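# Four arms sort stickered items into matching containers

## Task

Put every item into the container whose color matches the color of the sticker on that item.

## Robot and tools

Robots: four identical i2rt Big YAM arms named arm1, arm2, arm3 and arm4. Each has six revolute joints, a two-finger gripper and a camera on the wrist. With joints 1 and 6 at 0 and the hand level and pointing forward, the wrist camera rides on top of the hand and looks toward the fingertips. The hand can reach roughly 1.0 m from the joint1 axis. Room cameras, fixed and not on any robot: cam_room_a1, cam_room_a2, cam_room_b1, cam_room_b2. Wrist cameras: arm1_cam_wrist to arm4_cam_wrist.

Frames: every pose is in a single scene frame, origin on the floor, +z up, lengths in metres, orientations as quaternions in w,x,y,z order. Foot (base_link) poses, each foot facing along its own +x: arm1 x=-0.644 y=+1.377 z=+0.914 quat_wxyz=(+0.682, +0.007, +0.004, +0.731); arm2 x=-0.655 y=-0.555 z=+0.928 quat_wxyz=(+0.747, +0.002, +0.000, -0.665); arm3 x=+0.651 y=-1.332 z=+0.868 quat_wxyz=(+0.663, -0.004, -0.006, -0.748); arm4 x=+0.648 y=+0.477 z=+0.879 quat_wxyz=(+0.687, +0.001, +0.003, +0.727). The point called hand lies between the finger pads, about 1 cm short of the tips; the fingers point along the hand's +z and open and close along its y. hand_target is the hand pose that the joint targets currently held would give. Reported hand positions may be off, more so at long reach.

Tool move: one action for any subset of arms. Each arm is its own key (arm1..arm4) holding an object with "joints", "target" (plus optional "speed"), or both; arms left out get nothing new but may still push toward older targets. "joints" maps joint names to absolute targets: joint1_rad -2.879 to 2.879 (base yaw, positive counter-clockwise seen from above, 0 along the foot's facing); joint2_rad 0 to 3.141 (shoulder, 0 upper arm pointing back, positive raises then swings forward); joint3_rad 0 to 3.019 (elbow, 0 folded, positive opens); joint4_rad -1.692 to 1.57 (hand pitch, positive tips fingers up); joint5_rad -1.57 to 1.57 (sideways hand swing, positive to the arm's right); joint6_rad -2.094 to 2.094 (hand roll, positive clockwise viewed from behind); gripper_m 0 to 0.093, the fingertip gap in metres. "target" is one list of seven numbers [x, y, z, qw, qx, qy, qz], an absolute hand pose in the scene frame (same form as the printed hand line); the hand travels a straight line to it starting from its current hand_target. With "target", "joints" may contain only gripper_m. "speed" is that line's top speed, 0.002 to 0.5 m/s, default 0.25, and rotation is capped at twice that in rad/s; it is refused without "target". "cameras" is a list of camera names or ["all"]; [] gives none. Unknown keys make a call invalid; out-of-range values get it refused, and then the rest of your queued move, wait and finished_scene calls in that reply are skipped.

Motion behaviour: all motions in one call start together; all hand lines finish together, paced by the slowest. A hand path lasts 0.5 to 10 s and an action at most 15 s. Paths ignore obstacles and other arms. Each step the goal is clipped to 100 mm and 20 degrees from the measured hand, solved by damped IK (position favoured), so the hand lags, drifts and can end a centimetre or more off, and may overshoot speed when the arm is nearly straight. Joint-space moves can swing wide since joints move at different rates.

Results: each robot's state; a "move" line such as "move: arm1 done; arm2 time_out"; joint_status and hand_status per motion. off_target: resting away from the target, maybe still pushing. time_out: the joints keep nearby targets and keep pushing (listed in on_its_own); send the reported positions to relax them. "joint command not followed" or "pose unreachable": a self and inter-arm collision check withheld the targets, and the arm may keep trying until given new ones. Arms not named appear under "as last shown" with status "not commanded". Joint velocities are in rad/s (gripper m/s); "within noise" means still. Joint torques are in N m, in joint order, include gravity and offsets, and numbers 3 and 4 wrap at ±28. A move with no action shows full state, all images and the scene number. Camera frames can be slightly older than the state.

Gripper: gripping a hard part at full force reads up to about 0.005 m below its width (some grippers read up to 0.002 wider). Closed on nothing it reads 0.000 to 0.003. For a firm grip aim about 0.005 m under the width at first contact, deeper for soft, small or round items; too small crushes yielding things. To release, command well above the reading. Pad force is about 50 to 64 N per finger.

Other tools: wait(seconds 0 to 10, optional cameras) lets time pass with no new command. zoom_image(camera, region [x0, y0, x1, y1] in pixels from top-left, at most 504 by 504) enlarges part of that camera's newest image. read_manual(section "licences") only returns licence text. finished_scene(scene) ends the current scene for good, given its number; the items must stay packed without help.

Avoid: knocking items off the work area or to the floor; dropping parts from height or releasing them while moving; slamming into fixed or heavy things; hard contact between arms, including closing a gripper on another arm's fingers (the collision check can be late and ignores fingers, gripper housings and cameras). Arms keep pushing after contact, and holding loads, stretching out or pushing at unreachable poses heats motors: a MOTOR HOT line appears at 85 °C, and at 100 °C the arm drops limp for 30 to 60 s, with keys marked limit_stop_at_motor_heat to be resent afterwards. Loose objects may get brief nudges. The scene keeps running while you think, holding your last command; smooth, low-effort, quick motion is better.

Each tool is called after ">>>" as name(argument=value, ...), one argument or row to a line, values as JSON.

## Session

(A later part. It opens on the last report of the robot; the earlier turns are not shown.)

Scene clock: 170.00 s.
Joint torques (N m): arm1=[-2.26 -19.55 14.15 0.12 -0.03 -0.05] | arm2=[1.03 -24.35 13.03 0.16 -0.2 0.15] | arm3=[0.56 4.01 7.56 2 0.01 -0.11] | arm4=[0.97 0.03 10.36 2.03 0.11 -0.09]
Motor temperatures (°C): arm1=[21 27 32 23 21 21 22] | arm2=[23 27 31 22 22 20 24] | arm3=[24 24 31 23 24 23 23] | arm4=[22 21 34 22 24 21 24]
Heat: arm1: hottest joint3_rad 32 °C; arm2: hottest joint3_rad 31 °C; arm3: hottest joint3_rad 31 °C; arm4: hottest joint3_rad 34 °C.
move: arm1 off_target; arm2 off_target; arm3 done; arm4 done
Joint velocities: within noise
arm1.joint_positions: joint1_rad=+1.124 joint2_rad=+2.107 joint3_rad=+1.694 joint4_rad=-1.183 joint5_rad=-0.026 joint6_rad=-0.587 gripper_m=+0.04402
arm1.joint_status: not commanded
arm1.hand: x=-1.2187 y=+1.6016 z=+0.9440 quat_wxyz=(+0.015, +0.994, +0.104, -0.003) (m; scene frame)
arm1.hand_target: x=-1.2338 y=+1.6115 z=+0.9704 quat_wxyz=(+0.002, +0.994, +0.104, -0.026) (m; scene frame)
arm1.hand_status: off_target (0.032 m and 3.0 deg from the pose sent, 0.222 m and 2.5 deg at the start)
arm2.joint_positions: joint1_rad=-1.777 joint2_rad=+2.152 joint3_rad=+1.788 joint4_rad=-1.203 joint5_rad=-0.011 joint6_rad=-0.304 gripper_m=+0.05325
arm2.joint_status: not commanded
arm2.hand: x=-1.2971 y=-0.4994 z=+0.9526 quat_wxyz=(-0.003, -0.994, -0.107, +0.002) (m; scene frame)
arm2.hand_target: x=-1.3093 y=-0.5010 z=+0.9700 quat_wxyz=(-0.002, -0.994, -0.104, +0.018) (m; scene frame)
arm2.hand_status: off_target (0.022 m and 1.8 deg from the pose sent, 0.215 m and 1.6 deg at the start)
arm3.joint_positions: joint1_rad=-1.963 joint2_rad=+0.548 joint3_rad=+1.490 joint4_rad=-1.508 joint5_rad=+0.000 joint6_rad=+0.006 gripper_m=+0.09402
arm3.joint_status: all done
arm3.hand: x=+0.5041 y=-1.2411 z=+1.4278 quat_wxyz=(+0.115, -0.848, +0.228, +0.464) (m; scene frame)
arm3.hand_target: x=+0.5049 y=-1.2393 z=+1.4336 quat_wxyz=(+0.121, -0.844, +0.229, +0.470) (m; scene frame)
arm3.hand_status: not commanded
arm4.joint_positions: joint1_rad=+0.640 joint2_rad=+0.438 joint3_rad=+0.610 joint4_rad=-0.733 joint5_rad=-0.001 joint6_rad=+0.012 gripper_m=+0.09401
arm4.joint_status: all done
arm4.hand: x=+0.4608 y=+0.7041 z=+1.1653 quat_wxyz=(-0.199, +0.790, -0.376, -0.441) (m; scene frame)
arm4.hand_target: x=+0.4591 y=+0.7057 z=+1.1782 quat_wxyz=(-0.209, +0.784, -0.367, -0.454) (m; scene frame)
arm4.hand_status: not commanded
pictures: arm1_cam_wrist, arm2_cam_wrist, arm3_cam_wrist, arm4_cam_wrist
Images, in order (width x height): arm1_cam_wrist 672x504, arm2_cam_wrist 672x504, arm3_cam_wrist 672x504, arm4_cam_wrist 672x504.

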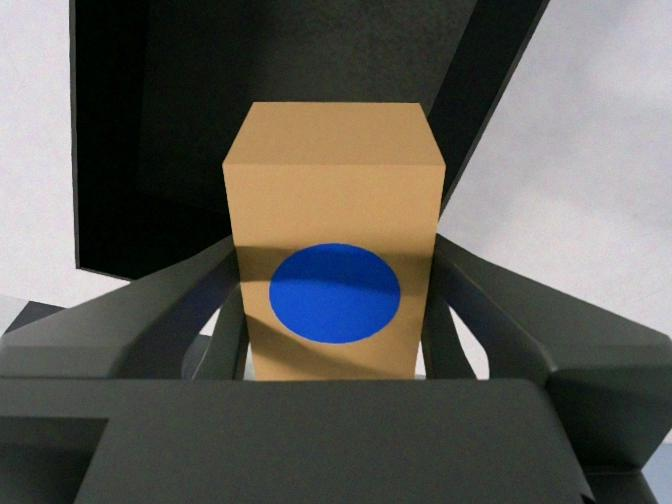

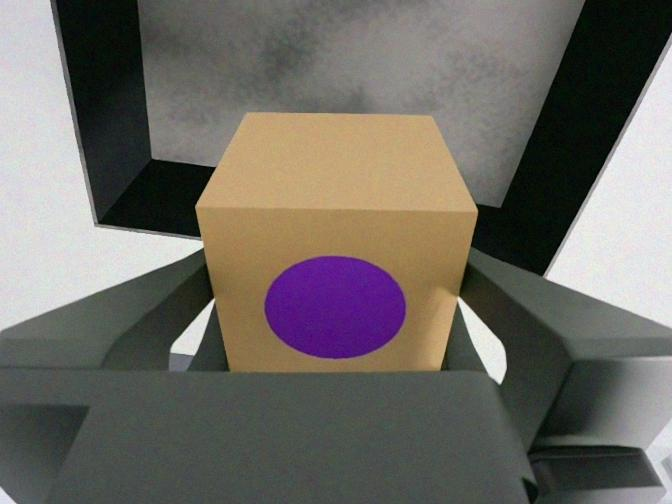

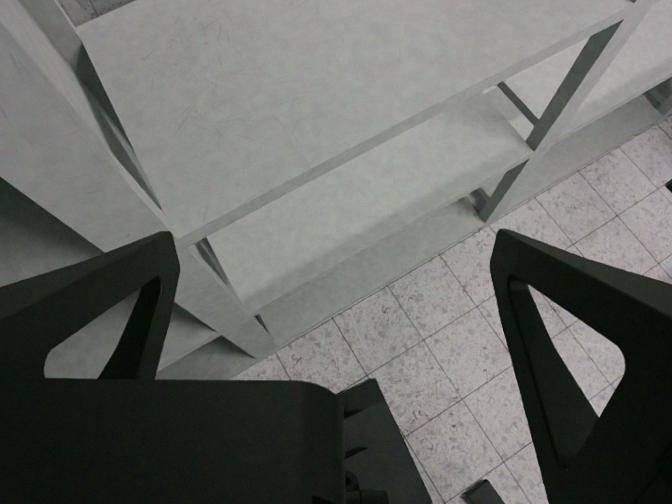

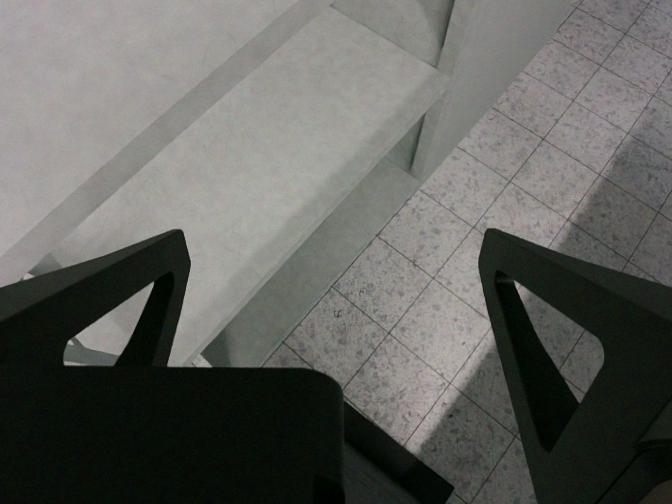

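>>> move(
  arm1={"joints":{"joint1_rad":-2.21,"joint2_rad":0.707,"joint3_rad":0.88,"joint4_rad":-1.569,"joint5_rad":0,"joint6_rad":0}},
  arm2={"joints":{"joint1_rad":0.919,"joint2_rad":0.707,"joint3_rad":0.88,"joint4_rad":-1.569,"joint5_rad":0,"joint6_rad":0}},
  arm4={"joints":{"joint1_rad":1.25,"joint2_rad":0.433,"joint3_rad":0.623,"joint4_rad":-0.714,"joint5_rad":0,"joint6_rad":0}},
  cameras=["all"],
)

Scene clock: 217.47 s.
Joint torques (N m): arm1=[-2.61 0.85 10.69 0.29 0 0.07] | arm2=[1.08 -2.2 9.83 0.62 0.12 0.21] | arm3=[0.38 3.96 7.53 2.03 0.02 -0.11] | arm4=[0.97 -0.21 10.3 2.04 0.09 -0.05]
Motor temperatures (°C): arm1=[21 29 34 23 21 21 22] | arm2=[23 28 32 22 22 20 24] | arm3=[24 23 28 23 24 23 23] | arm4=[22 21 33 22 24 21 24]
Heat: arm1: hottest joint3_rad 34 °C; arm2: hottest joint3_rad 32 °C; arm3: hottest joint3_rad 28 °C; arm4: hottest joint3_rad 33 °C.
move: arm1 done; arm2 done; arm4 done
Joint velocities: within noise
arm1.joint_positions: joint1_rad=-2.204 joint2_rad=+0.708 joint3_rad=+0.878 joint4_rad=-1.558 joint5_rad=+0.002 joint6_rad=-0.007 gripper_m=+0.04402
arm1.joint_status: all done
arm1.hand: x=-0.4714 y=+1.2691 z=+1.1604 quat_wxyz=(-0.079, -0.274, -0.958, +0.027) (m; scene frame)
arm1.hand_target: x=-0.4740 y=+1.2696 z=+1.1608 quat_wxyz=(-0.076, -0.280, -0.957, +0.026) (m; scene frame)
arm1.hand_status: not commanded
arm2.joint_positions: joint1_rad=+0.915 joint2_rad=+0.707 joint3_rad=+0.891 joint4_rad=-1.556 joint5_rad=-0.003 joint6_rad=-0.015 gripper_m=+0.05324
arm2.joint_status: all done
arm2.hand: x=-0.4818 y=-0.6599 z=+1.1832 quat_wxyz=(-0.096, -0.258, -0.961, +0.024) (m; scene frame)
arm2.hand_target: x=-0.4860 y=-0.6571 z=+1.1779 quat_wxyz=(-0.085, -0.263, -0.961, +0.021) (m; scene frame)
arm2.hand_status: not commanded
arm3: as last shown
arm4.joint_positions: joint1_rad=+1.248 joint2_rad=+0.438 joint3_rad=+0.610 joint4_rad=-0.733 joint5_rad=+0.000 joint6_rad=+0.012 gripper_m=+0.09402
arm4.joint_status: all done
arm4.hand: x=+0.3657 y=+0.5562 z=+1.1662 quat_wxyz=(-0.060, +0.866, -0.123, -0.482) (m; scene frame)
arm4.hand_target: x=+0.3633 y=+0.5563 z=+1.1793 quat_wxyz=(-0.064, +0.857, -0.115, -0.497) (m; scene frame)
arm4.hand_status: not commanded
pictures: arm1_cam_wrist, arm2_cam_wrist, arm3_cam_wrist, arm4_cam_wrist, cam_room_a1, cam_room_a2, cam_room_b1, cam_room_b2
Images, in order (width x height): arm1_cam_wrist 672x504, arm2_cam_wrist 672x504, arm3_cam_wrist 672x504, arm4_cam_wrist 672x504, cam_room_a1 672x504, cam_room_a2 672x504, cam_room_b1 672x504, cam_room_b2 672x504.

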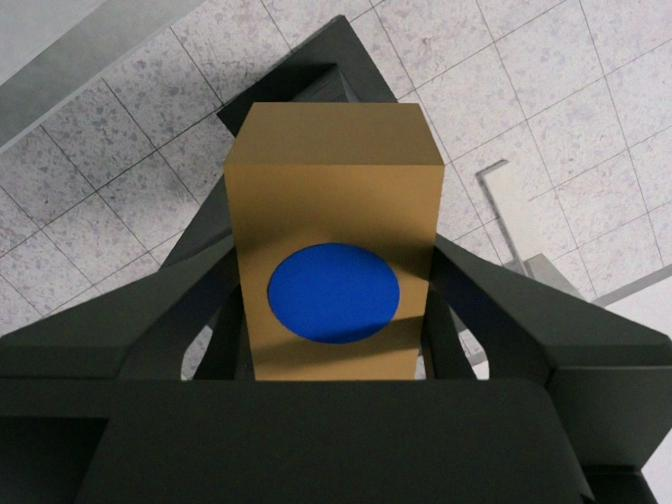

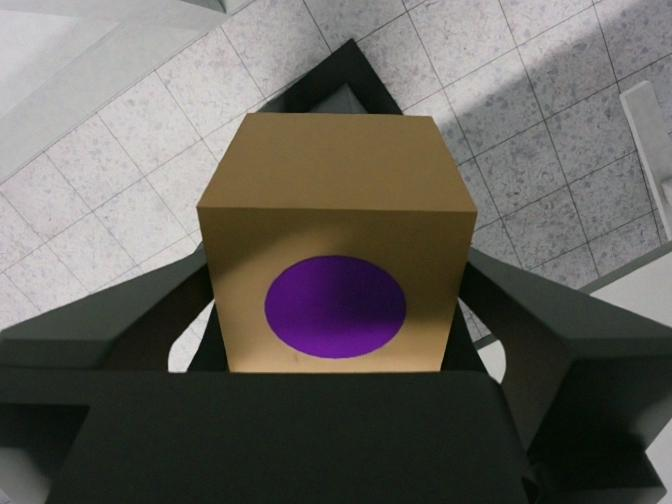

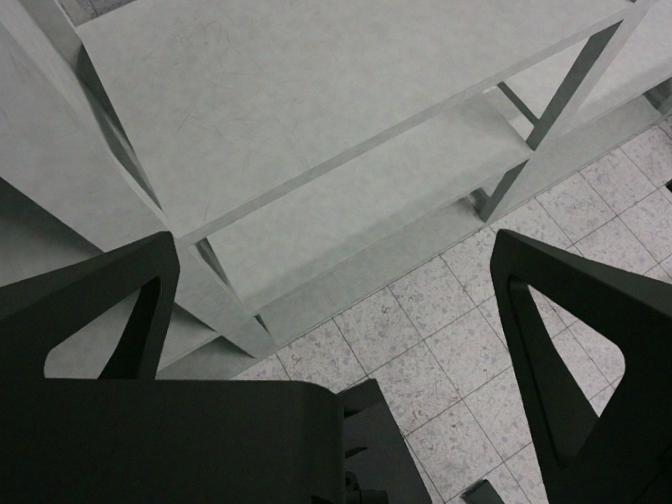

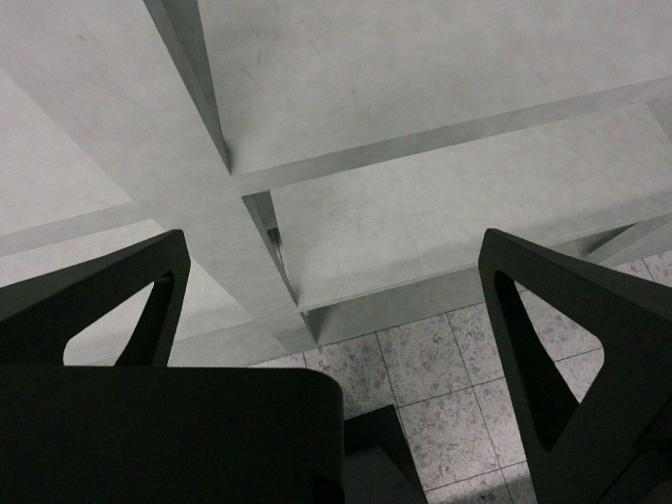

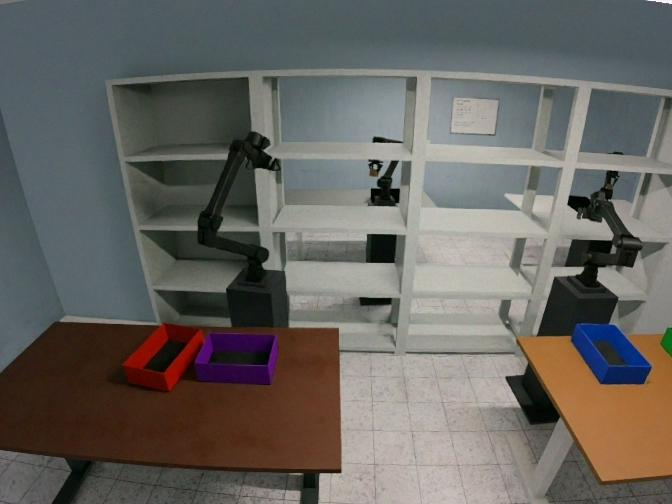

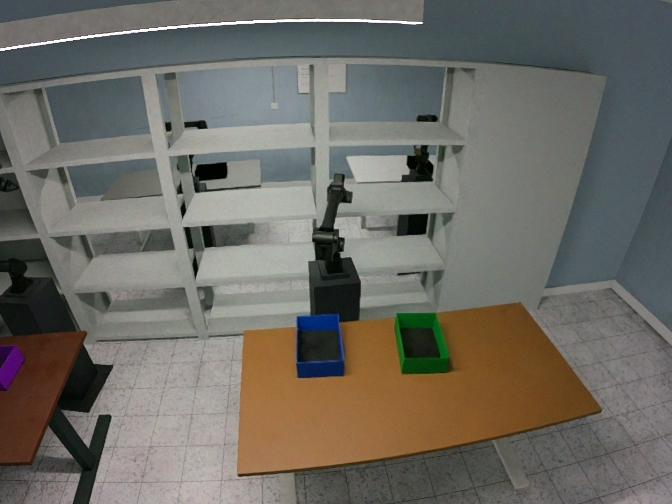

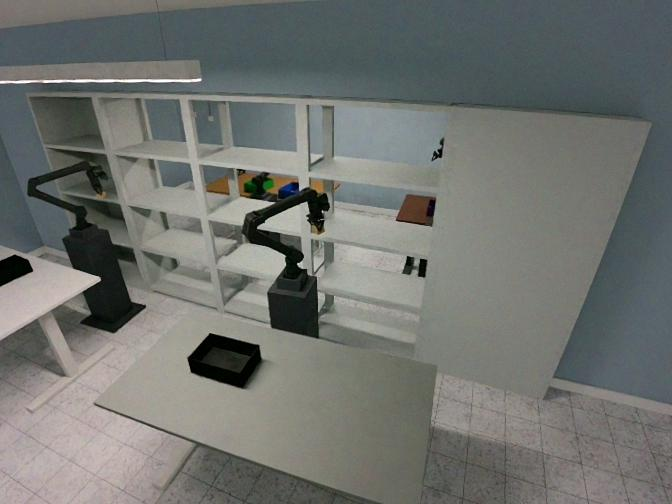

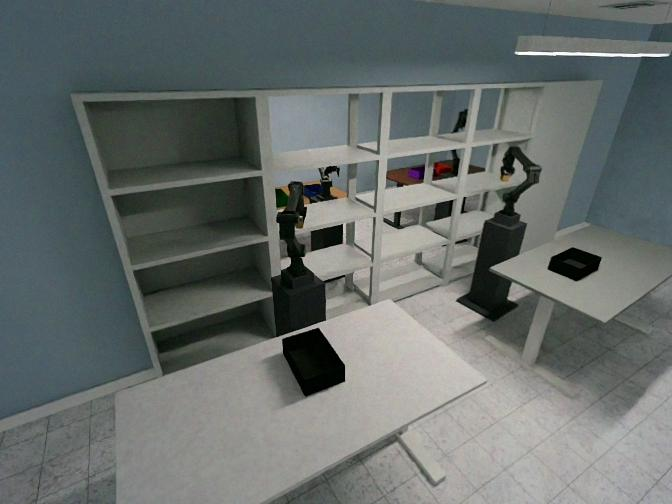

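>>> move(
  arm1={"target":[-0.068,0.946,1.105,0.0251,0.2864,0.9578,-0.0075],"speed":0.25},
  arm2={"target":[-0.017,-0.928,1.11,0.0168,0.2689,0.9630,-0.0047],"speed":0.25},
  cameras=["arm1_cam_wrist","arm2_cam_wrist","arm3_cam_wrist","cam_room_a1","cam_room_b1","cam_room_b2"],
)

Scene clock: 245.60 s.
Joint torques (N m): arm1=[-2.9 -21.89 16.16 -0.02 -0.07 -0.05] | arm2=[1.55 -25.88 15.72 0.32 0.14 0.22] | arm3=[0.5 3.78 7.54 2 0.02 -0.12] | arm4=[1.49 0.56 10.37 1.99 0.05 -0.09]
Motor temperatures (°C): arm1=[21 27 35 23 21 21 23] | arm2=[23 27 32 22 22 20 25] | arm3=[24 23 27 23 24 23 23] | arm4=[22 21 33 22 24 21 24]
Heat: arm1: hottest joint3_rad 35 °C; arm2: hottest joint3_rad 32 °C; arm3: hottest joint3_rad 27 °C; arm4: hottest joint3_rad 33 °C.
move: arm1 off_target; arm2 off_target
Joint velocities: within noise
arm1.joint_positions: joint1_rad=-2.276 joint2_rad=+2.288 joint3_rad=+2.425 joint4_rad=-1.685 joint5_rad=-0.009 joint6_rad=-0.056 gripper_m=+0.04401
arm1.joint_status: not commanded
arm1.hand: x=-0.0725 y=+0.9583 z=+1.0795 quat_wxyz=(-0.004, -0.286, -0.958, +0.001) (m; scene frame)
arm1.hand_target: x=-0.0693 y=+0.9471 z=+1.1049 quat_wxyz=(-0.030, -0.286, -0.958, +0.010) (m; scene frame)
arm1.hand_status: off_target (0.029 m and 2.5 deg from the pose sent, 0.520 m and 6.8 deg at the start; a joint's target at an end of its range on 22 of 93 steps)
arm2.joint_positions: joint1_rad=+0.918 joint2_rad=+2.347 joint3_rad=+2.513 joint4_rad=-1.670 joint5_rad=+0.001 joint6_rad=+0.003 gripper_m=+0.05324
arm2.joint_status: not commanded
arm2.hand: x=-0.0290 y=-0.9285 z=+1.0969 quat_wxyz=(-0.033, -0.266, -0.963, +0.007) (m; scene frame)
arm2.hand_target: x=-0.0183 y=-0.9273 z=+1.1095 quat_wxyz=(-0.048, -0.268, -0.962, +0.013) (m; scene frame)
arm2.hand_status: off_target (0.018 m and 1.9 deg from the pose sent, 0.542 m and 9.5 deg at the start; a joint's target at an end of its range on 26 of 93 steps)
arm3, arm4: as last shown
pictures: arm1_cam_wrist, arm2_cam_wrist, arm3_cam_wrist, cam_room_a1, cam_room_b1, cam_room_b2
Images, in order (width x height): arm1_cam_wrist 672x504, arm2_cam_wrist 672x504, arm3_cam_wrist 672x504, cam_room_a1 672x504, cam_room_b1 672x504, cam_room_b2 672x504.

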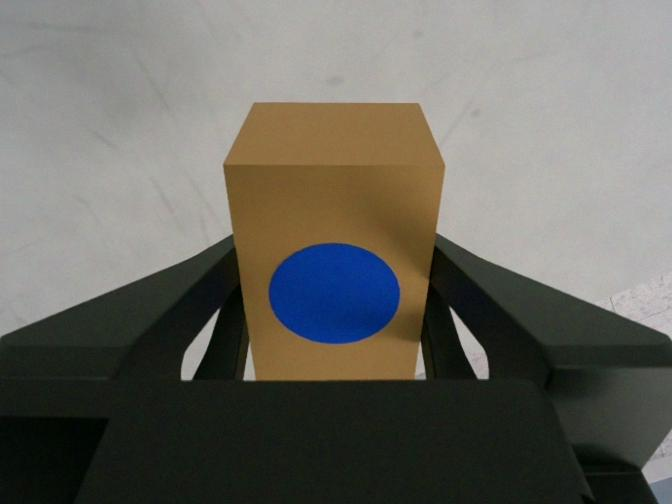

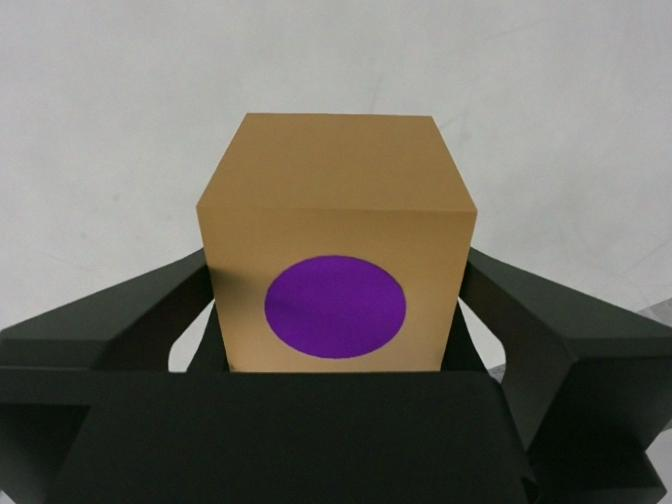

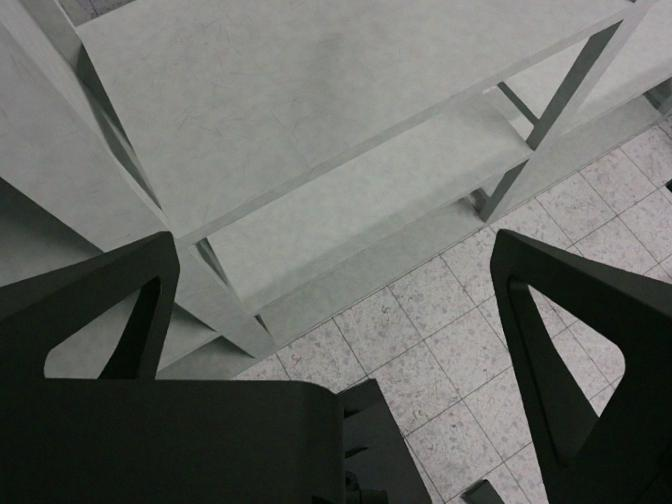

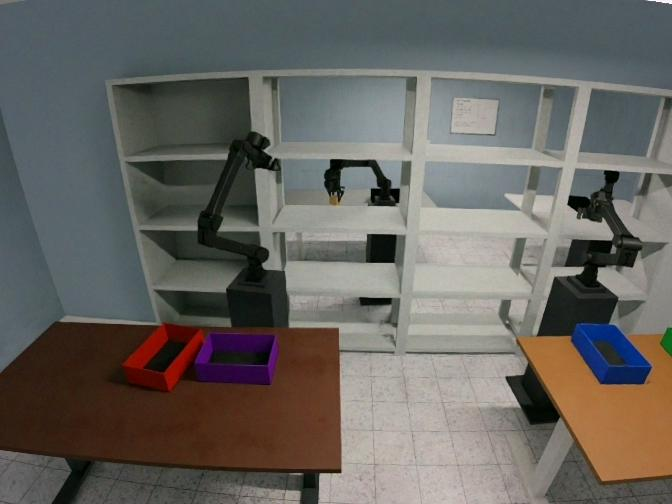

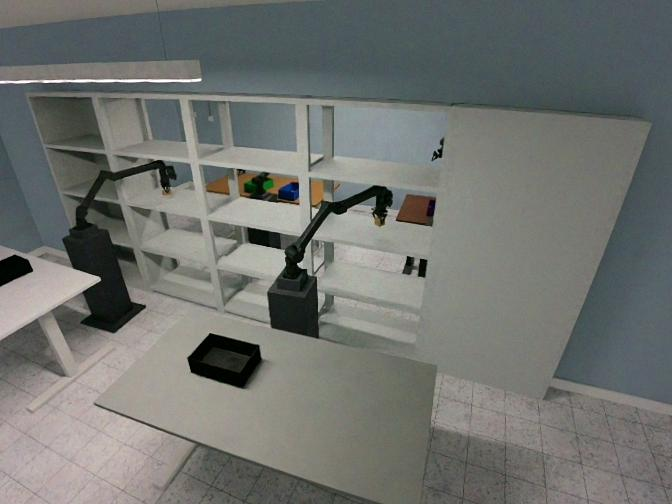

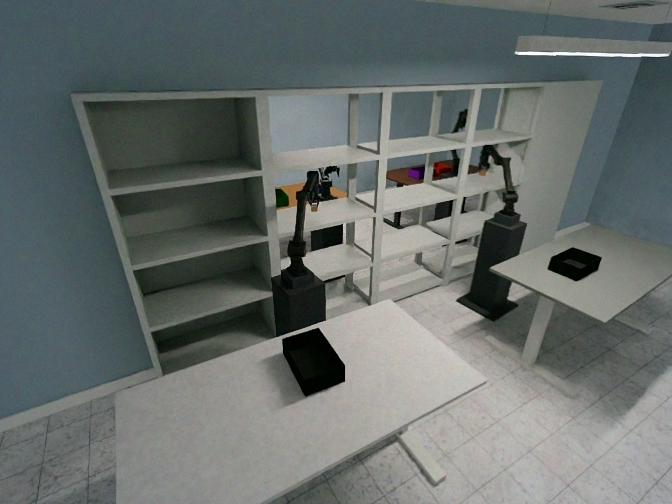

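>>> move(
  arm1={"target":[-0.068,0.940,1.088,0.0251,0.2864,0.9578,-0.0075],"speed":0.05},
  arm2={"target":[-0.017,-0.928,1.078,-0.0084,0.2689,0.9630,0.0023],"speed":0.05},
)

>>> move(
  arm1={"target":[-0.068,0.940,1.083,0.0251,0.2864,0.9578,-0.0075],"speed":0.05},
  arm2={"target":[-0.017,-0.928,1.073,-0.0084,0.2689,0.9630,0.0023],"speed":0.05},
)

Scene clock: 253.27 s.
Joint torques (N m): arm1=[-2.9 -20.6 15.47 0.68 -0.06 -0.06] | arm2=[1.61 -24.47 15.16 0.27 0.12 0.22] | arm3=[0.44 4.01 7.53 2 0.02 -0.11] | arm4=[0.79 0.38 10.39 2.09 0.1 -0.08]
Motor temperatures (°C): arm1=[21 27 35 23 21 21 23] | arm2=[23 27 34 22 22 20 25] | arm3=[24 23 27 23 24 23 23] | arm4=[22 21 33 22 24 21 24]
Heat: arm1: hottest joint3_rad 35 °C; arm2: hottest joint3_rad 34 °C; arm3: hottest joint3_rad 27 °C; arm4: hottest joint3_rad 33 °C.
move: arm1 off_target; arm2 off_target
Joint velocities: within noise
arm1.joint_positions: joint1_rad=-2.282 joint2_rad=+2.293 joint3_rad=+2.425 joint4_rad=-1.685 joint5_rad=-0.009 joint6_rad=-0.063 gripper_m=+0.04401
arm1.joint_status: not commanded
arm1.hand: x=-0.0749 y=+0.9547 z=+1.0761 quat_wxyz=(-0.002, -0.285, -0.958, +0.000) (m; scene frame)
arm1.hand_target: x=-0.0689 y=+0.9407 z=+1.0881 quat_wxyz=(-0.025, -0.286, -0.958, +0.008) (m; scene frame)
arm1.hand_status: off_target (0.020 m and 2.8 deg from the pose sent, 0.021 m and 2.5 deg at the start)
arm2.joint_positions: joint1_rad=+0.918 joint2_rad=+2.374 joint3_rad=+2.513 joint4_rad=-1.670 joint5_rad=+0.001 joint6_rad=+0.003 gripper_m=+0.05324
arm2.joint_status: not commanded
arm2.hand: x=-0.0284 y=-0.9289 z=+1.0783 quat_wxyz=(-0.020, -0.266, -0.964, +0.004) (m; scene frame)
arm2.hand_target: x=-0.0180 y=-0.9274 z=+1.0777 quat_wxyz=(-0.025, -0.269, -0.963, +0.007) (m; scene frame)
arm2.hand_status: off_target (0.011 m and 3.3 deg from the pose sent, 0.022 m and 4.9 deg at the start; a joint's target at an end of its range on 48 of 50 steps)
arm3, arm4: as last shown
pictures: none

Scene clock: 254.47 s.
Joint torques (N m): arm1=[-3.02 -20.01 13.98 0.99 -0.04 -0.08] | arm2=[1.61 -24.35 15.12 0.29 0.12 0.22] | arm3=[0.5 4.07 7.53 2 0.02 -0.11] | arm4=[0.79 0.09 10.36 2.07 0.07 -0.09]
Motor temperatures (°C): arm1=[21 27 34 23 21 21 23] | arm2=[23 27 34 22 22 20 25] | arm3=[24 23 27 23 24 23 23] | arm4=[22 21 33 22 24 21 24]
Heat: arm1: hottest joint3_rad 34 °C; arm2: hottest joint3_rad 34 °C; arm3: hottest joint3_rad 27 °C; arm4: hottest joint3_rad 33 °C.
move: arm1 off_target; arm2 off_target
Joint velocities: within noise
arm1.joint_positions: joint1_rad=-2.282 joint2_rad=+2.293 joint3_rad=+2.425 joint4_rad=-1.677 joint5_rad=-0.009 joint6_rad=-0.063 gripper_m=+0.04401
arm1.joint_status: not commanded
arm1.hand: x=-0.0733 y=+0.9535 z=+1.0761 quat_wxyz=(-0.006, -0.285, -0.958, +0.001) (m; scene frame)
arm1.hand_target: x=-0.0685 y=+0.9404 z=+1.0831 quat_wxyz=(-0.025, -0.286, -0.958, +0.008) (m; scene frame)
arm1.hand_status: off_target (0.016 m and 2.3 deg from the pose sent, 0.018 m and 2.8 deg at the start)
arm2.joint_positions: joint1_rad=+0.918 joint2_rad=+2.377 joint3_rad=+2.513 joint4_rad=-1.670 joint5_rad=+0.001 joint6_rad=+0.003 gripper_m=+0.05324
arm2.joint_status: not commanded
arm2.hand: x=-0.0283 y=-0.9289 z=+1.0756 quat_wxyz=(-0.018, -0.266, -0.964, +0.003) (m; scene frame)
arm2.hand_target: x=-0.0180 y=-0.9274 z=+1.0727 quat_wxyz=(-0.022, -0.269, -0.963, +0.006) (m; scene frame)
arm2.hand_status: off_target (0.012 m and 3.1 deg from the pose sent, 0.012 m and 3.3 deg at the start; a joint's target at an end of its range on 35 of 36 steps)
arm3, arm4: as last shown
pictures: none

>>> move(
  arm1={"target":[-0.068,0.938,1.074,0.0251,0.2864,0.9578,-0.0075],"speed":0.05},
  arm2={"target":[-0.017,-0.928,1.064,-0.0252,0.2688,0.9629,0.0070],"speed":0.05},
)

>>> move(
  cameras=["arm1_cam_wrist","arm2_cam_wrist"],
)

Scene clock: 260.63 s.
Joint torques (N m): arm1=[-3.02 -20.72 12.37 0.96 -0.07 -0.04] | arm2=[1.55 -24.35 15.04 0.23 0.1 0.21] | arm3=[0.44 4.01 7.54 2.03 0.02 -0.11] | arm4=[0.91 0.09 10.33 1.99 0.07 -0.05]
Motor temperatures (°C): arm1=[21 28 34 23 21 21 23] | arm2=[23 28 35 22 22 20 25] | arm3=[24 23 27 23 24 23 23] | arm4=[22 21 33 22 24 21 24]
Heat: arm1: hottest joint3_rad 34 °C; arm2: hottest joint3_rad 35 °C; arm3: hottest joint3_rad 27 °C; arm4: hottest joint3_rad 33 °C.
move: arm1 off_target; arm2 off_target
Joint velocities: within noise
arm1.joint_positions: joint1_rad=-2.284 joint2_rad=+2.293 joint3_rad=+2.425 joint4_rad=-1.655 joint5_rad=-0.009 joint6_rad=-0.065 gripper_m=+0.04401
arm1.joint_status: not commanded
arm1.hand: x=-0.0699 y=+0.9493 z=+1.0763 quat_wxyz=(-0.016, -0.285, -0.958, +0.005) (m; scene frame)
arm1.hand_target: x=-0.0682 y=+0.9382 z=+1.0739 quat_wxyz=(-0.025, -0.286, -0.958, +0.008) (m; scene frame)
arm1.hand_status: off_target (0.012 m and 1.1 deg from the pose sent, 0.017 m and 2.3 deg at the start)
arm2.joint_positions: joint1_rad=+0.918 joint2_rad=+2.390 joint3_rad=+2.513 joint4_rad=-1.670 joint5_rad=+0.001 joint6_rad=+0.003 gripper_m=+0.05324
arm2.joint_status: not commanded
arm2.hand: x=-0.0281 y=-0.9289 z=+1.0669 quat_wxyz=(-0.012, -0.266, -0.964, +0.002) (m; scene frame)
arm2.hand_target: x=-0.0181 y=-0.9274 z=+1.0635 quat_wxyz=(-0.016, -0.269, -0.963, +0.004) (m; scene frame)
arm2.hand_status: off_target (0.012 m and 4.4 deg from the pose sent, 0.016 m and 5.1 deg at the start; a joint's target at an end of its range on 43 of 44 steps)
arm3, arm4: as last shown
pictures: none

Scene clock: 260.63 s.
Joint torques (N m): arm1=[-3.02 -20.72 12.37 0.96 -0.07 -0.04] | arm2=[1.55 -24.35 15.04 0.23 0.1 0.21] | arm3=[0.44 4.01 7.54 2.03 0.02 -0.11] | arm4=[0.91 0.09 10.33 1.99 0.07 -0.05]
Motor temperatures (°C): arm1=[21 28 34 23 21 21 23] | arm2=[23 28 35 22 22 20 25] | arm3=[24 23 27 23 24 23 23] | arm4=[22 21 33 22 24 21 24]
Heat: arm1: hottest joint3_rad 34 °C; arm2: hottest joint3_rad 35 °C; arm3: hottest joint3_rad 27 °C; arm4: hottest joint3_rad 33 °C.
Joint velocities: within noise
arm1.joint_positions: joint1_rad=-2.284 joint2_rad=+2.293 joint3_rad=+2.425 joint4_rad=-1.655 joint5_rad=-0.009 joint6_rad=-0.065 gripper_m=+0.04401
arm1.joint_status: not commanded
arm1.hand: x=-0.0699 y=+0.9493 z=+1.0763 quat_wxyz=(-0.016, -0.285, -0.958, +0.005) (m; scene frame)
arm1.hand_target: x=-0.0682 y=+0.9382 z=+1.0739 quat_wxyz=(-0.025, -0.286, -0.958, +0.008) (m; scene frame)
arm1.hand_status: off_target (0.012 m and 1.1 deg from the pose sent, 0.017 m and 2.3 deg at the start)
arm2.joint_positions: joint1_rad=+0.918 joint2_rad=+2.390 joint3_rad=+2.513 joint4_rad=-1.670 joint5_rad=+0.001 joint6_rad=+0.003 gripper_m=+0.05324
arm2.joint_status: not commanded
arm2.hand: x=-0.0281 y=-0.9289 z=+1.0669 quat_wxyz=(-0.012, -0.266, -0.964, +0.002) (m; scene frame)
arm2.hand_target: x=-0.0181 y=-0.9274 z=+1.0635 quat_wxyz=(-0.016, -0.269, -0.963, +0.004) (m; scene frame)
arm2.hand_status: off_target (0.012 m and 4.4 deg from the pose sent, 0.016 m and 5.1 deg at the start; a joint's target at an end of its range on 43 of 44 steps)
arm3.joint_positions: joint1_rad=-1.963 joint2_rad=+0.548 joint3_rad=+1.490 joint4_rad=-1.508 joint5_rad=+0.000 joint6_rad=+0.006 gripper_m=+0.09402
arm3.joint_status: not commanded
arm3.hand: x=+0.5041 y=-1.2411 z=+1.4278 quat_wxyz=(+0.115, -0.848, +0.228, +0.464) (m; scene frame)
arm3.hand_target: x=+0.5049 y=-1.2393 z=+1.4336 quat_wxyz=(+0.121, -0.844, +0.229, +0.470) (m; scene frame)
arm3.hand_status: not commanded
arm4.joint_positions: joint1_rad=+1.248 joint2_rad=+0.438 joint3_rad=+0.610 joint4_rad=-0.733 joint5_rad=+0.000 joint6_rad=+0.012 gripper_m=+0.09402
arm4.joint_status: not commanded
arm4.hand: x=+0.3657 y=+0.5562 z=+1.1662 quat_wxyz=(-0.060, +0.866, -0.123, -0.482) (m; scene frame)
arm4.hand_target: x=+0.3633 y=+0.5563 z=+1.1793 quat_wxyz=(-0.064, +0.857, -0.115, -0.497) (m; scene frame)
arm4.hand_status: not commanded
pictures: arm1_cam_wrist, arm2_cam_wrist
Images, in order (width x height): arm1_cam_wrist 672x504, arm2_cam_wrist 672x504.

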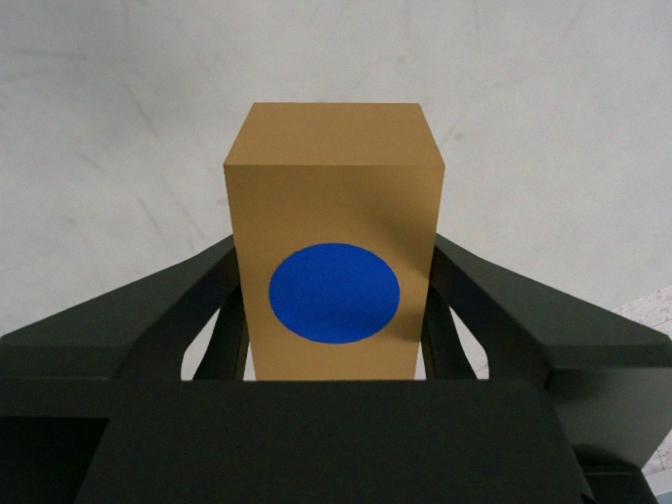

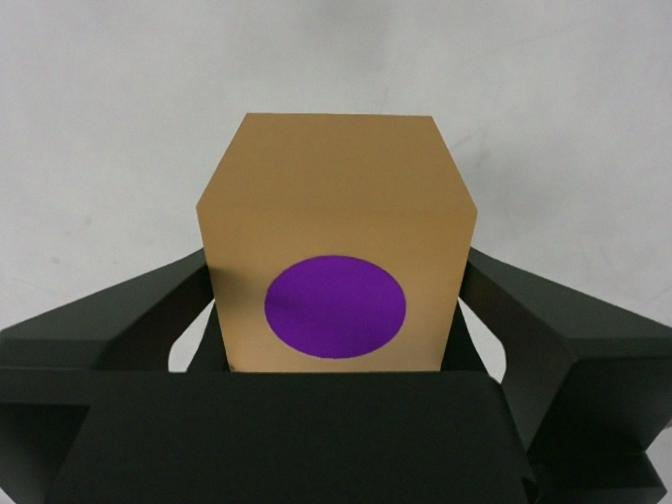

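>>> move(
  arm1={"target":[-0.068,0.938,1.060,0.0,0.2864,0.9581,0.0],"speed":0.05},
  arm2={"target":[-0.017,-0.928,1.056,-0.0252,0.2688,0.9629,0.0070],"speed":0.05},
  cameras=["arm1_cam_wrist","arm2_cam_wrist"],
)

Scene clock: 268.37 s.
Joint torques (N m): arm1=[-2.9 -20.66 16.17 -0.13 0.11 -0.01] | arm2=[1.55 -24.47 15.02 0.2 0.1 0.21] | arm3=[0.67 3.96 7.57 2.04 0.02 -0.11] | arm4=[0.73 0.32 10.26 1.98 0.1 -0.08]
Motor temperatures (°C): arm1=[21 28 34 23 21 21 23] | arm2=[23 28 36 22 22 20 25] | arm3=[24 23 27 23 24 23 23] | arm4=[22 21 33 22 24 21 24]
Heat: arm1: hottest joint3_rad 34 °C; arm2: hottest joint3_rad 36 °C; arm3: hottest joint3_rad 27 °C; arm4: hottest joint3_rad 33 °C.
move: arm1 off_target; arm2 off_target
Joint velocities: within noise
arm1.joint_positions: joint1_rad=-2.284 joint2_rad=+2.346 joint3_rad=+2.438 joint4_rad=-1.684 joint5_rad=-0.009 joint6_rad=-0.065 gripper_m=+0.04401
arm1.joint_status: not commanded
arm1.hand: x=-0.0729 y=+0.9513 z=+1.0446 quat_wxyz=(+0.016, -0.285, -0.958, -0.007) (m; scene frame)
arm1.hand_target: x=-0.0689 y=+0.9388 z=+1.0601 quat_wxyz=(-0.002, -0.286, -0.958, +0.001) (m; scene frame)
arm1.hand_status: off_target (0.021 m and 2.0 deg from the pose sent, 0.020 m and 1.9 deg at the start; a joint's target at an end of its range on 16 of 41 steps)
arm2.joint_positions: joint1_rad=+0.918 joint2_rad=+2.401 joint3_rad=+2.513 joint4_rad=-1.670 joint5_rad=+0.001 joint6_rad=+0.003 gripper_m=+0.05324
arm2.joint_status: not commanded
arm2.hand: x=-0.0281 y=-0.9289 z=+1.0591 quat_wxyz=(-0.007, -0.266, -0.964, +0.000) (m; scene frame)
arm2.hand_target: x=-0.0181 y=-0.9274 z=+1.0557 quat_wxyz=(-0.010, -0.269, -0.963, +0.003) (m; scene frame)
arm2.hand_status: off_target (0.012 m and 3.8 deg from the pose sent, 0.016 m and 4.4 deg at the start; a joint's target at an end of its range on 40 of 41 steps)
arm3, arm4: as last shown
pictures: arm1_cam_wrist, arm2_cam_wrist
Images, in order (width x height): arm1_cam_wrist 672x504, arm2_cam_wrist 672x504.

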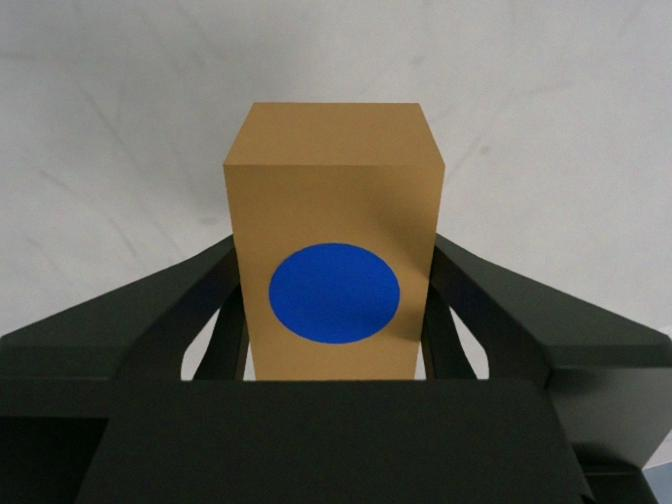

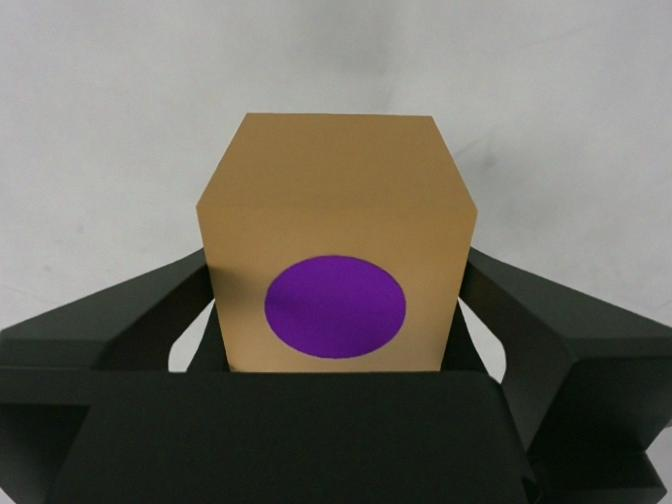

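>>> move(
  arm1={"target":[-0.068,0.938,1.054,0.0167,0.2864,0.9579,-0.0050],"speed":0.04},
  arm2={"target":[-0.017,-0.928,1.046,-0.0252,0.2688,0.9629,0.0070],"speed":0.04},
  cameras=["arm1_cam_wrist","arm2_cam_wrist"],
)

>>> move(
  arm1={"target":[-0.068,0.938,1.046,0.0167,0.2864,0.9579,-0.0050],"speed":0.04},
  arm2={"target":[-0.017,-0.928,1.038,-0.0252,0.2688,0.9629,0.0070],"speed":0.04},
  cameras=["arm1_cam_wrist","arm2_cam_wrist"],
)

Scene clock: 275.03 s.
Joint torques (N m): arm1=[-2.9 -24.12 10.73 0.83 0.02 -0.04] | arm2=[1.55 -24.7 15.08 0.17 0.09 0.22] | arm3=[0.44 4.13 7.58 2.04 0.02 -0.12] | arm4=[0.79 0.26 10.47 2.04 0.07 -0.04]
Motor temperatures (°C): arm1=[21 28 35 23 21 21 23] | arm2=[23 28 36 22 22 20 25] | arm3=[24 23 27 23 24 23 23] | arm4=[22 21 33 22 24 21 24]
Heat: arm1: hottest joint3_rad 35 °C; arm2: hottest joint3_rad 36 °C; arm3: hottest joint3_rad 27 °C; arm4: hottest joint3_rad 33 °C.
move: arm1 off_target; arm2 off_target
Joint velocities: within noise
arm1.joint_positions: joint1_rad=-2.284 joint2_rad=+2.346 joint3_rad=+2.414 joint4_rad=-1.631 joint5_rad=-0.008 joint6_rad=-0.065 gripper_m=+0.04401
arm1.joint_status: not commanded
arm1.hand: x=-0.0667 y=+0.9464 z=+1.0353 quat_wxyz=(+0.003, -0.285, -0.958, -0.002) (m; scene frame)
arm1.hand_target: x=-0.0682 y=+0.9383 z=+1.0540 quat_wxyz=(-0.016, -0.286, -0.958, +0.005) (m; scene frame)
arm1.hand_status: off_target (0.021 m and 2.4 deg from the pose sent, 0.017 m and 4.1 deg at the start)
arm2.joint_positions: joint1_rad=+0.918 joint2_rad=+2.415 joint3_rad=+2.513 joint4_rad=-1.670 joint5_rad=+0.001 joint6_rad=+0.003 gripper_m=+0.05324
arm2.joint_status: not commanded
arm2.hand: x=-0.0281 y=-0.9289 z=+1.0491 quat_wxyz=(+0.000, -0.266, -0.964, -0.002) (m; scene frame)
arm2.hand_target: x=-0.0180 y=-0.9274 z=+1.0457 quat_wxyz=(-0.004, -0.269, -0.963, +0.001) (m; scene frame)
arm2.hand_status: off_target (0.012 m and 3.0 deg from the pose sent, 0.017 m and 3.8 deg at the start; a joint's target at an end of its range on 41 of 43 steps)
arm3, arm4: as last shown
pictures: arm1_cam_wrist, arm2_cam_wrist
Images, in order (width x height): arm1_cam_wrist 672x504, arm2_cam_wrist 672x504.

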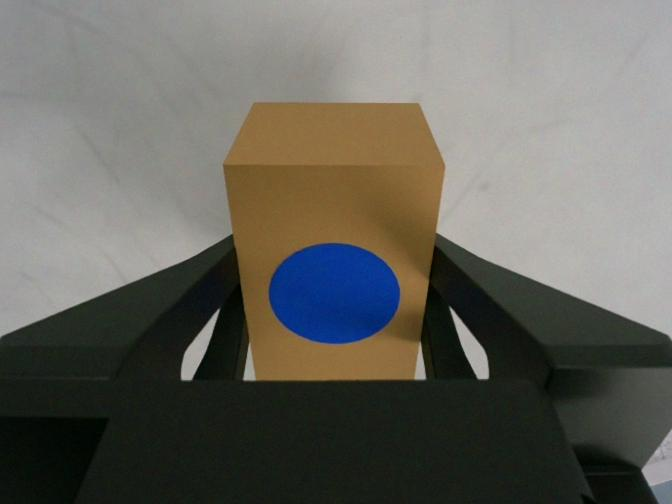

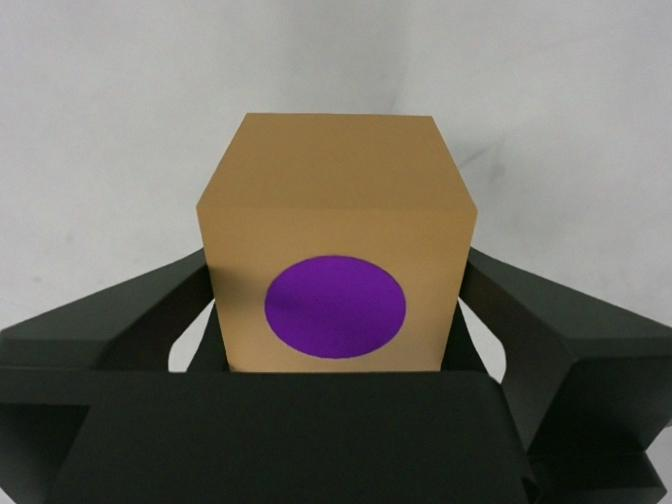

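Scene clock: 276.30 s.
Joint torques (N m): arm1=[-3.25 -24.82 10.52 0.92 -0.06 -0.06] | arm2=[1.61 -24.7 15.13 0.17 0.08 0.21] | arm3=[0.62 3.9 7.57 2.02 0.02 -0.1] | arm4=[1.26 0.03 10.37 1.96 0.06 -0.06]
Motor temperatures (°C): arm1=[21 28 35 23 21 21 23] | arm2=[23 28 36 22 22 20 25] | arm3=[24 23 27 23 24 23 23] | arm4=[22 21 33 22 24 21 24]
Heat: arm1: hottest joint3_rad 35 °C; arm2: hottest joint3_rad 36 °C; arm3: hottest joint3_rad 27 °C; arm4: hottest joint3_rad 33 °C.
move: arm1 off_target; arm2 off_target
Joint velocities: within noise
arm1.joint_positions: joint1_rad=-2.284 joint2_rad=+2.346 joint3_rad=+2.389 joint4_rad=-1.608 joint5_rad=-0.008 joint6_rad=-0.065 gripper_m=+0.04401
arm1.joint_status: not commanded
arm1.hand: x=-0.0667 y=+0.9464 z=+1.0258 quat_wxyz=(+0.003, -0.285, -0.958, -0.002) (m; scene frame)
arm1.hand_target: x=-0.0682 y=+0.9383 z=+1.0460 quat_wxyz=(-0.016, -0.286, -0.958, +0.005) (m; scene frame)
arm1.hand_status: off_target (0.022 m and 2.4 deg from the pose sent, 0.014 m and 2.3 deg at the start)
arm2.joint_positions: joint1_rad=+0.918 joint2_rad=+2.427 joint3_rad=+2.513 joint4_rad=-1.670 joint5_rad=+0.001 joint6_rad=+0.003 gripper_m=+0.05324
arm2.joint_status: not commanded
arm2.hand: x=-0.0283 y=-0.9288 z=+1.0405 quat_wxyz=(+0.006, -0.266, -0.964, -0.003) (m; scene frame)
arm2.hand_target: x=-0.0180 y=-0.9274 z=+1.0377 quat_wxyz=(+0.001, -0.269, -0.963, -0.001) (m; scene frame)
arm2.hand_status: off_target (0.012 m and 2.3 deg from the pose sent, 0.016 m and 3.0 deg at the start; a joint's target at an end of its range on 36 of 38 steps)
arm3, arm4: as last shown
pictures: arm1_cam_wrist, arm2_cam_wrist
Images, in order (width x height): arm1_cam_wrist 672x504, arm2_cam_wrist 672x504.

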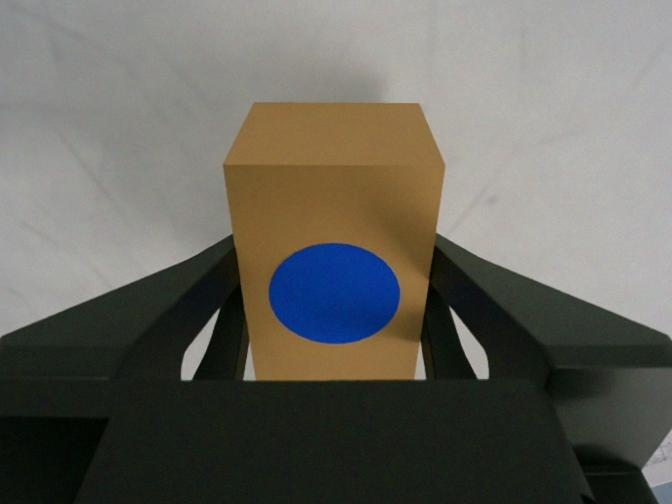

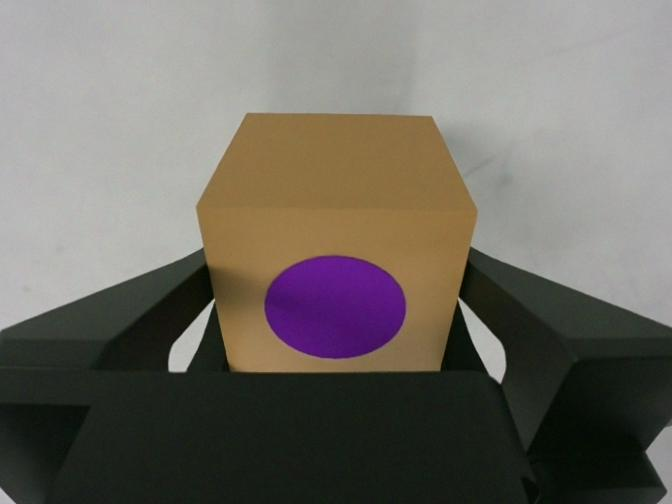

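>>> move(
  arm1={"target":[-0.068,0.938,1.040,0.0167,0.2864,0.9579,-0.0050],"speed":0.04},
  arm2={"target":[-0.017,-0.928,1.028,-0.0252,0.2688,0.9629,0.0070],"speed":0.04},
)

>>> move(
  arm1={"target":[-0.068,0.938,1.034,0.0167,0.2864,0.9579,-0.0050],"speed":0.04},
  arm2={"target":[-0.017,-0.928,1.021,-0.0252,0.2688,0.9629,0.0070],"speed":0.04},
  cameras=["arm1_cam_wrist","arm2_cam_wrist"],
)

Scene clock: 282.17 s.
Joint torques (N m): arm1=[-2.84 -24.64 10.44 1.1 0 -0.04] | arm2=[1.49 -24.94 15.34 0.13 0.08 0.21] | arm3=[0.5 3.96 7.58 1.98 0.02 -0.11] | arm4=[0.85 0.03 10.35 2.06 0.1 -0.08]
Motor temperatures (°C): arm1=[21 28 35 23 21 21 23] | arm2=[23 28 37 22 22 20 25] | arm3=[24 23 27 23 24 23 23] | arm4=[22 21 33 22 24 21 24]
Heat: arm1: hottest joint3_rad 35 °C; arm2: hottest joint3_rad 37 °C; arm3: hottest joint3_rad 27 °C; arm4: hottest joint3_rad 33 °C.
move: arm1 off_target; arm2 off_target
Joint velocities: within noise
arm1.joint_positions: joint1_rad=-2.284 joint2_rad=+2.346 joint3_rad=+2.373 joint4_rad=-1.591 joint5_rad=-0.008 joint6_rad=-0.065 gripper_m=+0.04401
arm1.joint_status: not commanded
arm1.hand: x=-0.0667 y=+0.9462 z=+1.0195 quat_wxyz=(+0.003, -0.285, -0.958, -0.002) (m; scene frame)
arm1.hand_target: x=-0.0682 y=+0.9383 z=+1.0400 quat_wxyz=(-0.017, -0.286, -0.958, +0.005) (m; scene frame)
arm1.hand_status: off_target (0.022 m and 2.4 deg from the pose sent, 0.016 m and 2.4 deg at the start)
arm2.joint_positions: joint1_rad=+0.918 joint2_rad=+2.443 joint3_rad=+2.513 joint4_rad=-1.670 joint5_rad=+0.001 joint6_rad=+0.003 gripper_m=+0.05324
arm2.joint_status: not commanded
arm2.hand: x=-0.0286 y=-0.9285 z=+1.0291 quat_wxyz=(+0.014, -0.266, -0.964, -0.005) (m; scene frame)
arm2.hand_target: x=-0.0180 y=-0.9274 z=+1.0277 quat_wxyz=(+0.008, -0.269, -0.963, -0.002) (m; scene frame)
arm2.hand_status: off_target (0.012 m and 1.4 deg from the pose sent, 0.017 m and 2.3 deg at the start; a joint's target at an end of its range on 32 of 34 steps)
arm3, arm4: as last shown
pictures: none

Scene clock: 283.13 s.
Joint torques (N m): arm1=[-3.02 -23.82 10.06 1.11 -0.03 -0.06] | arm2=[1.55 -24.18 15.3 0.09 0.07 0.21] | arm3=[0.38 4.07 7.57 2 0 -0.11] | arm4=[1.08 0.32 10.25 2.13 0.07 -0.08]
Motor temperatures (°C): arm1=[21 28 35 23 21 21 23] | arm2=[23 28 37 22 22 20 25] | arm3=[24 23 27 23 24 23 23] | arm4=[22 21 33 22 24 21 24]
Heat: arm1: hottest joint3_rad 35 °C; arm2: hottest joint3_rad 37 °C; arm3: hottest joint3_rad 27 °C; arm4: hottest joint3_rad 33 °C.
move: arm1 off_target; arm2 off_target
Joint velocities: within noise
arm1.joint_positions: joint1_rad=-2.284 joint2_rad=+2.340 joint3_rad=+2.360 joint4_rad=-1.578 joint5_rad=-0.008 joint6_rad=-0.066 gripper_m=+0.04401
arm1.joint_status: not commanded
arm1.hand: x=-0.0666 y=+0.9458 z=+1.0190 quat_wxyz=(+0.000, -0.285, -0.958, -0.001) (m; scene frame)
arm1.hand_target: x=-0.0682 y=+0.9380 z=+1.0341 quat_wxyz=(-0.017, -0.286, -0.958, +0.005) (m; scene frame)
arm1.hand_status: off_target (0.017 m and 2.1 deg from the pose sent, 0.017 m and 2.5 deg at the start)
arm2.joint_positions: joint1_rad=+0.918 joint2_rad=+2.448 joint3_rad=+2.515 joint4_rad=-1.671 joint5_rad=+0.001 joint6_rad=+0.003 gripper_m=+0.05324
arm2.joint_status: not commanded
arm2.hand: x=-0.0285 y=-0.9286 z=+1.0265 quat_wxyz=(+0.015, -0.266, -0.964, -0.006) (m; scene frame)
arm2.hand_target: x=-0.0180 y=-0.9275 z=+1.0207 quat_wxyz=(+0.012, -0.269, -0.963, -0.004) (m; scene frame)
arm2.hand_status: off_target (0.013 m and 1.2 deg from the pose sent, 0.014 m and 1.4 deg at the start; a joint's target at an end of its range on 27 of 29 steps)
arm3, arm4: as last shown
pictures: arm1_cam_wrist, arm2_cam_wrist
Images, in order (width x height): arm1_cam_wrist 672x504, arm2_cam_wrist 672x504.

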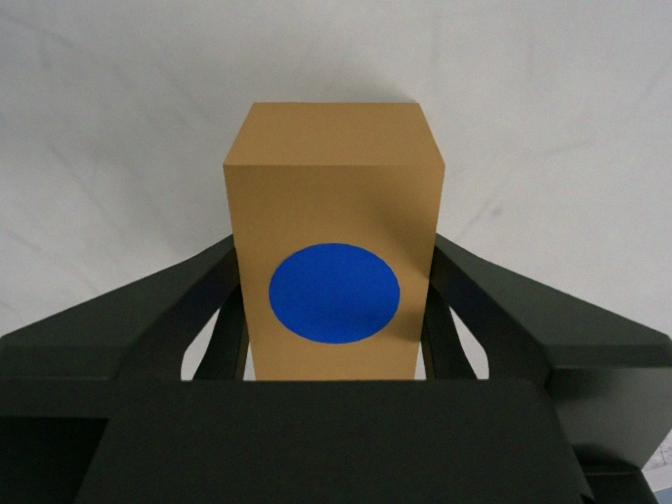

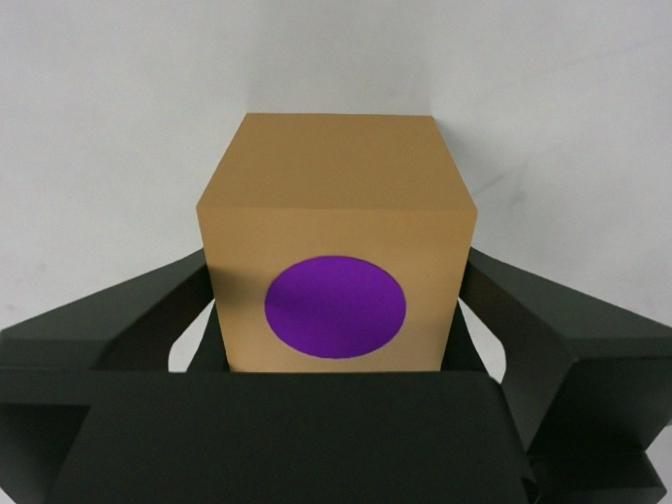

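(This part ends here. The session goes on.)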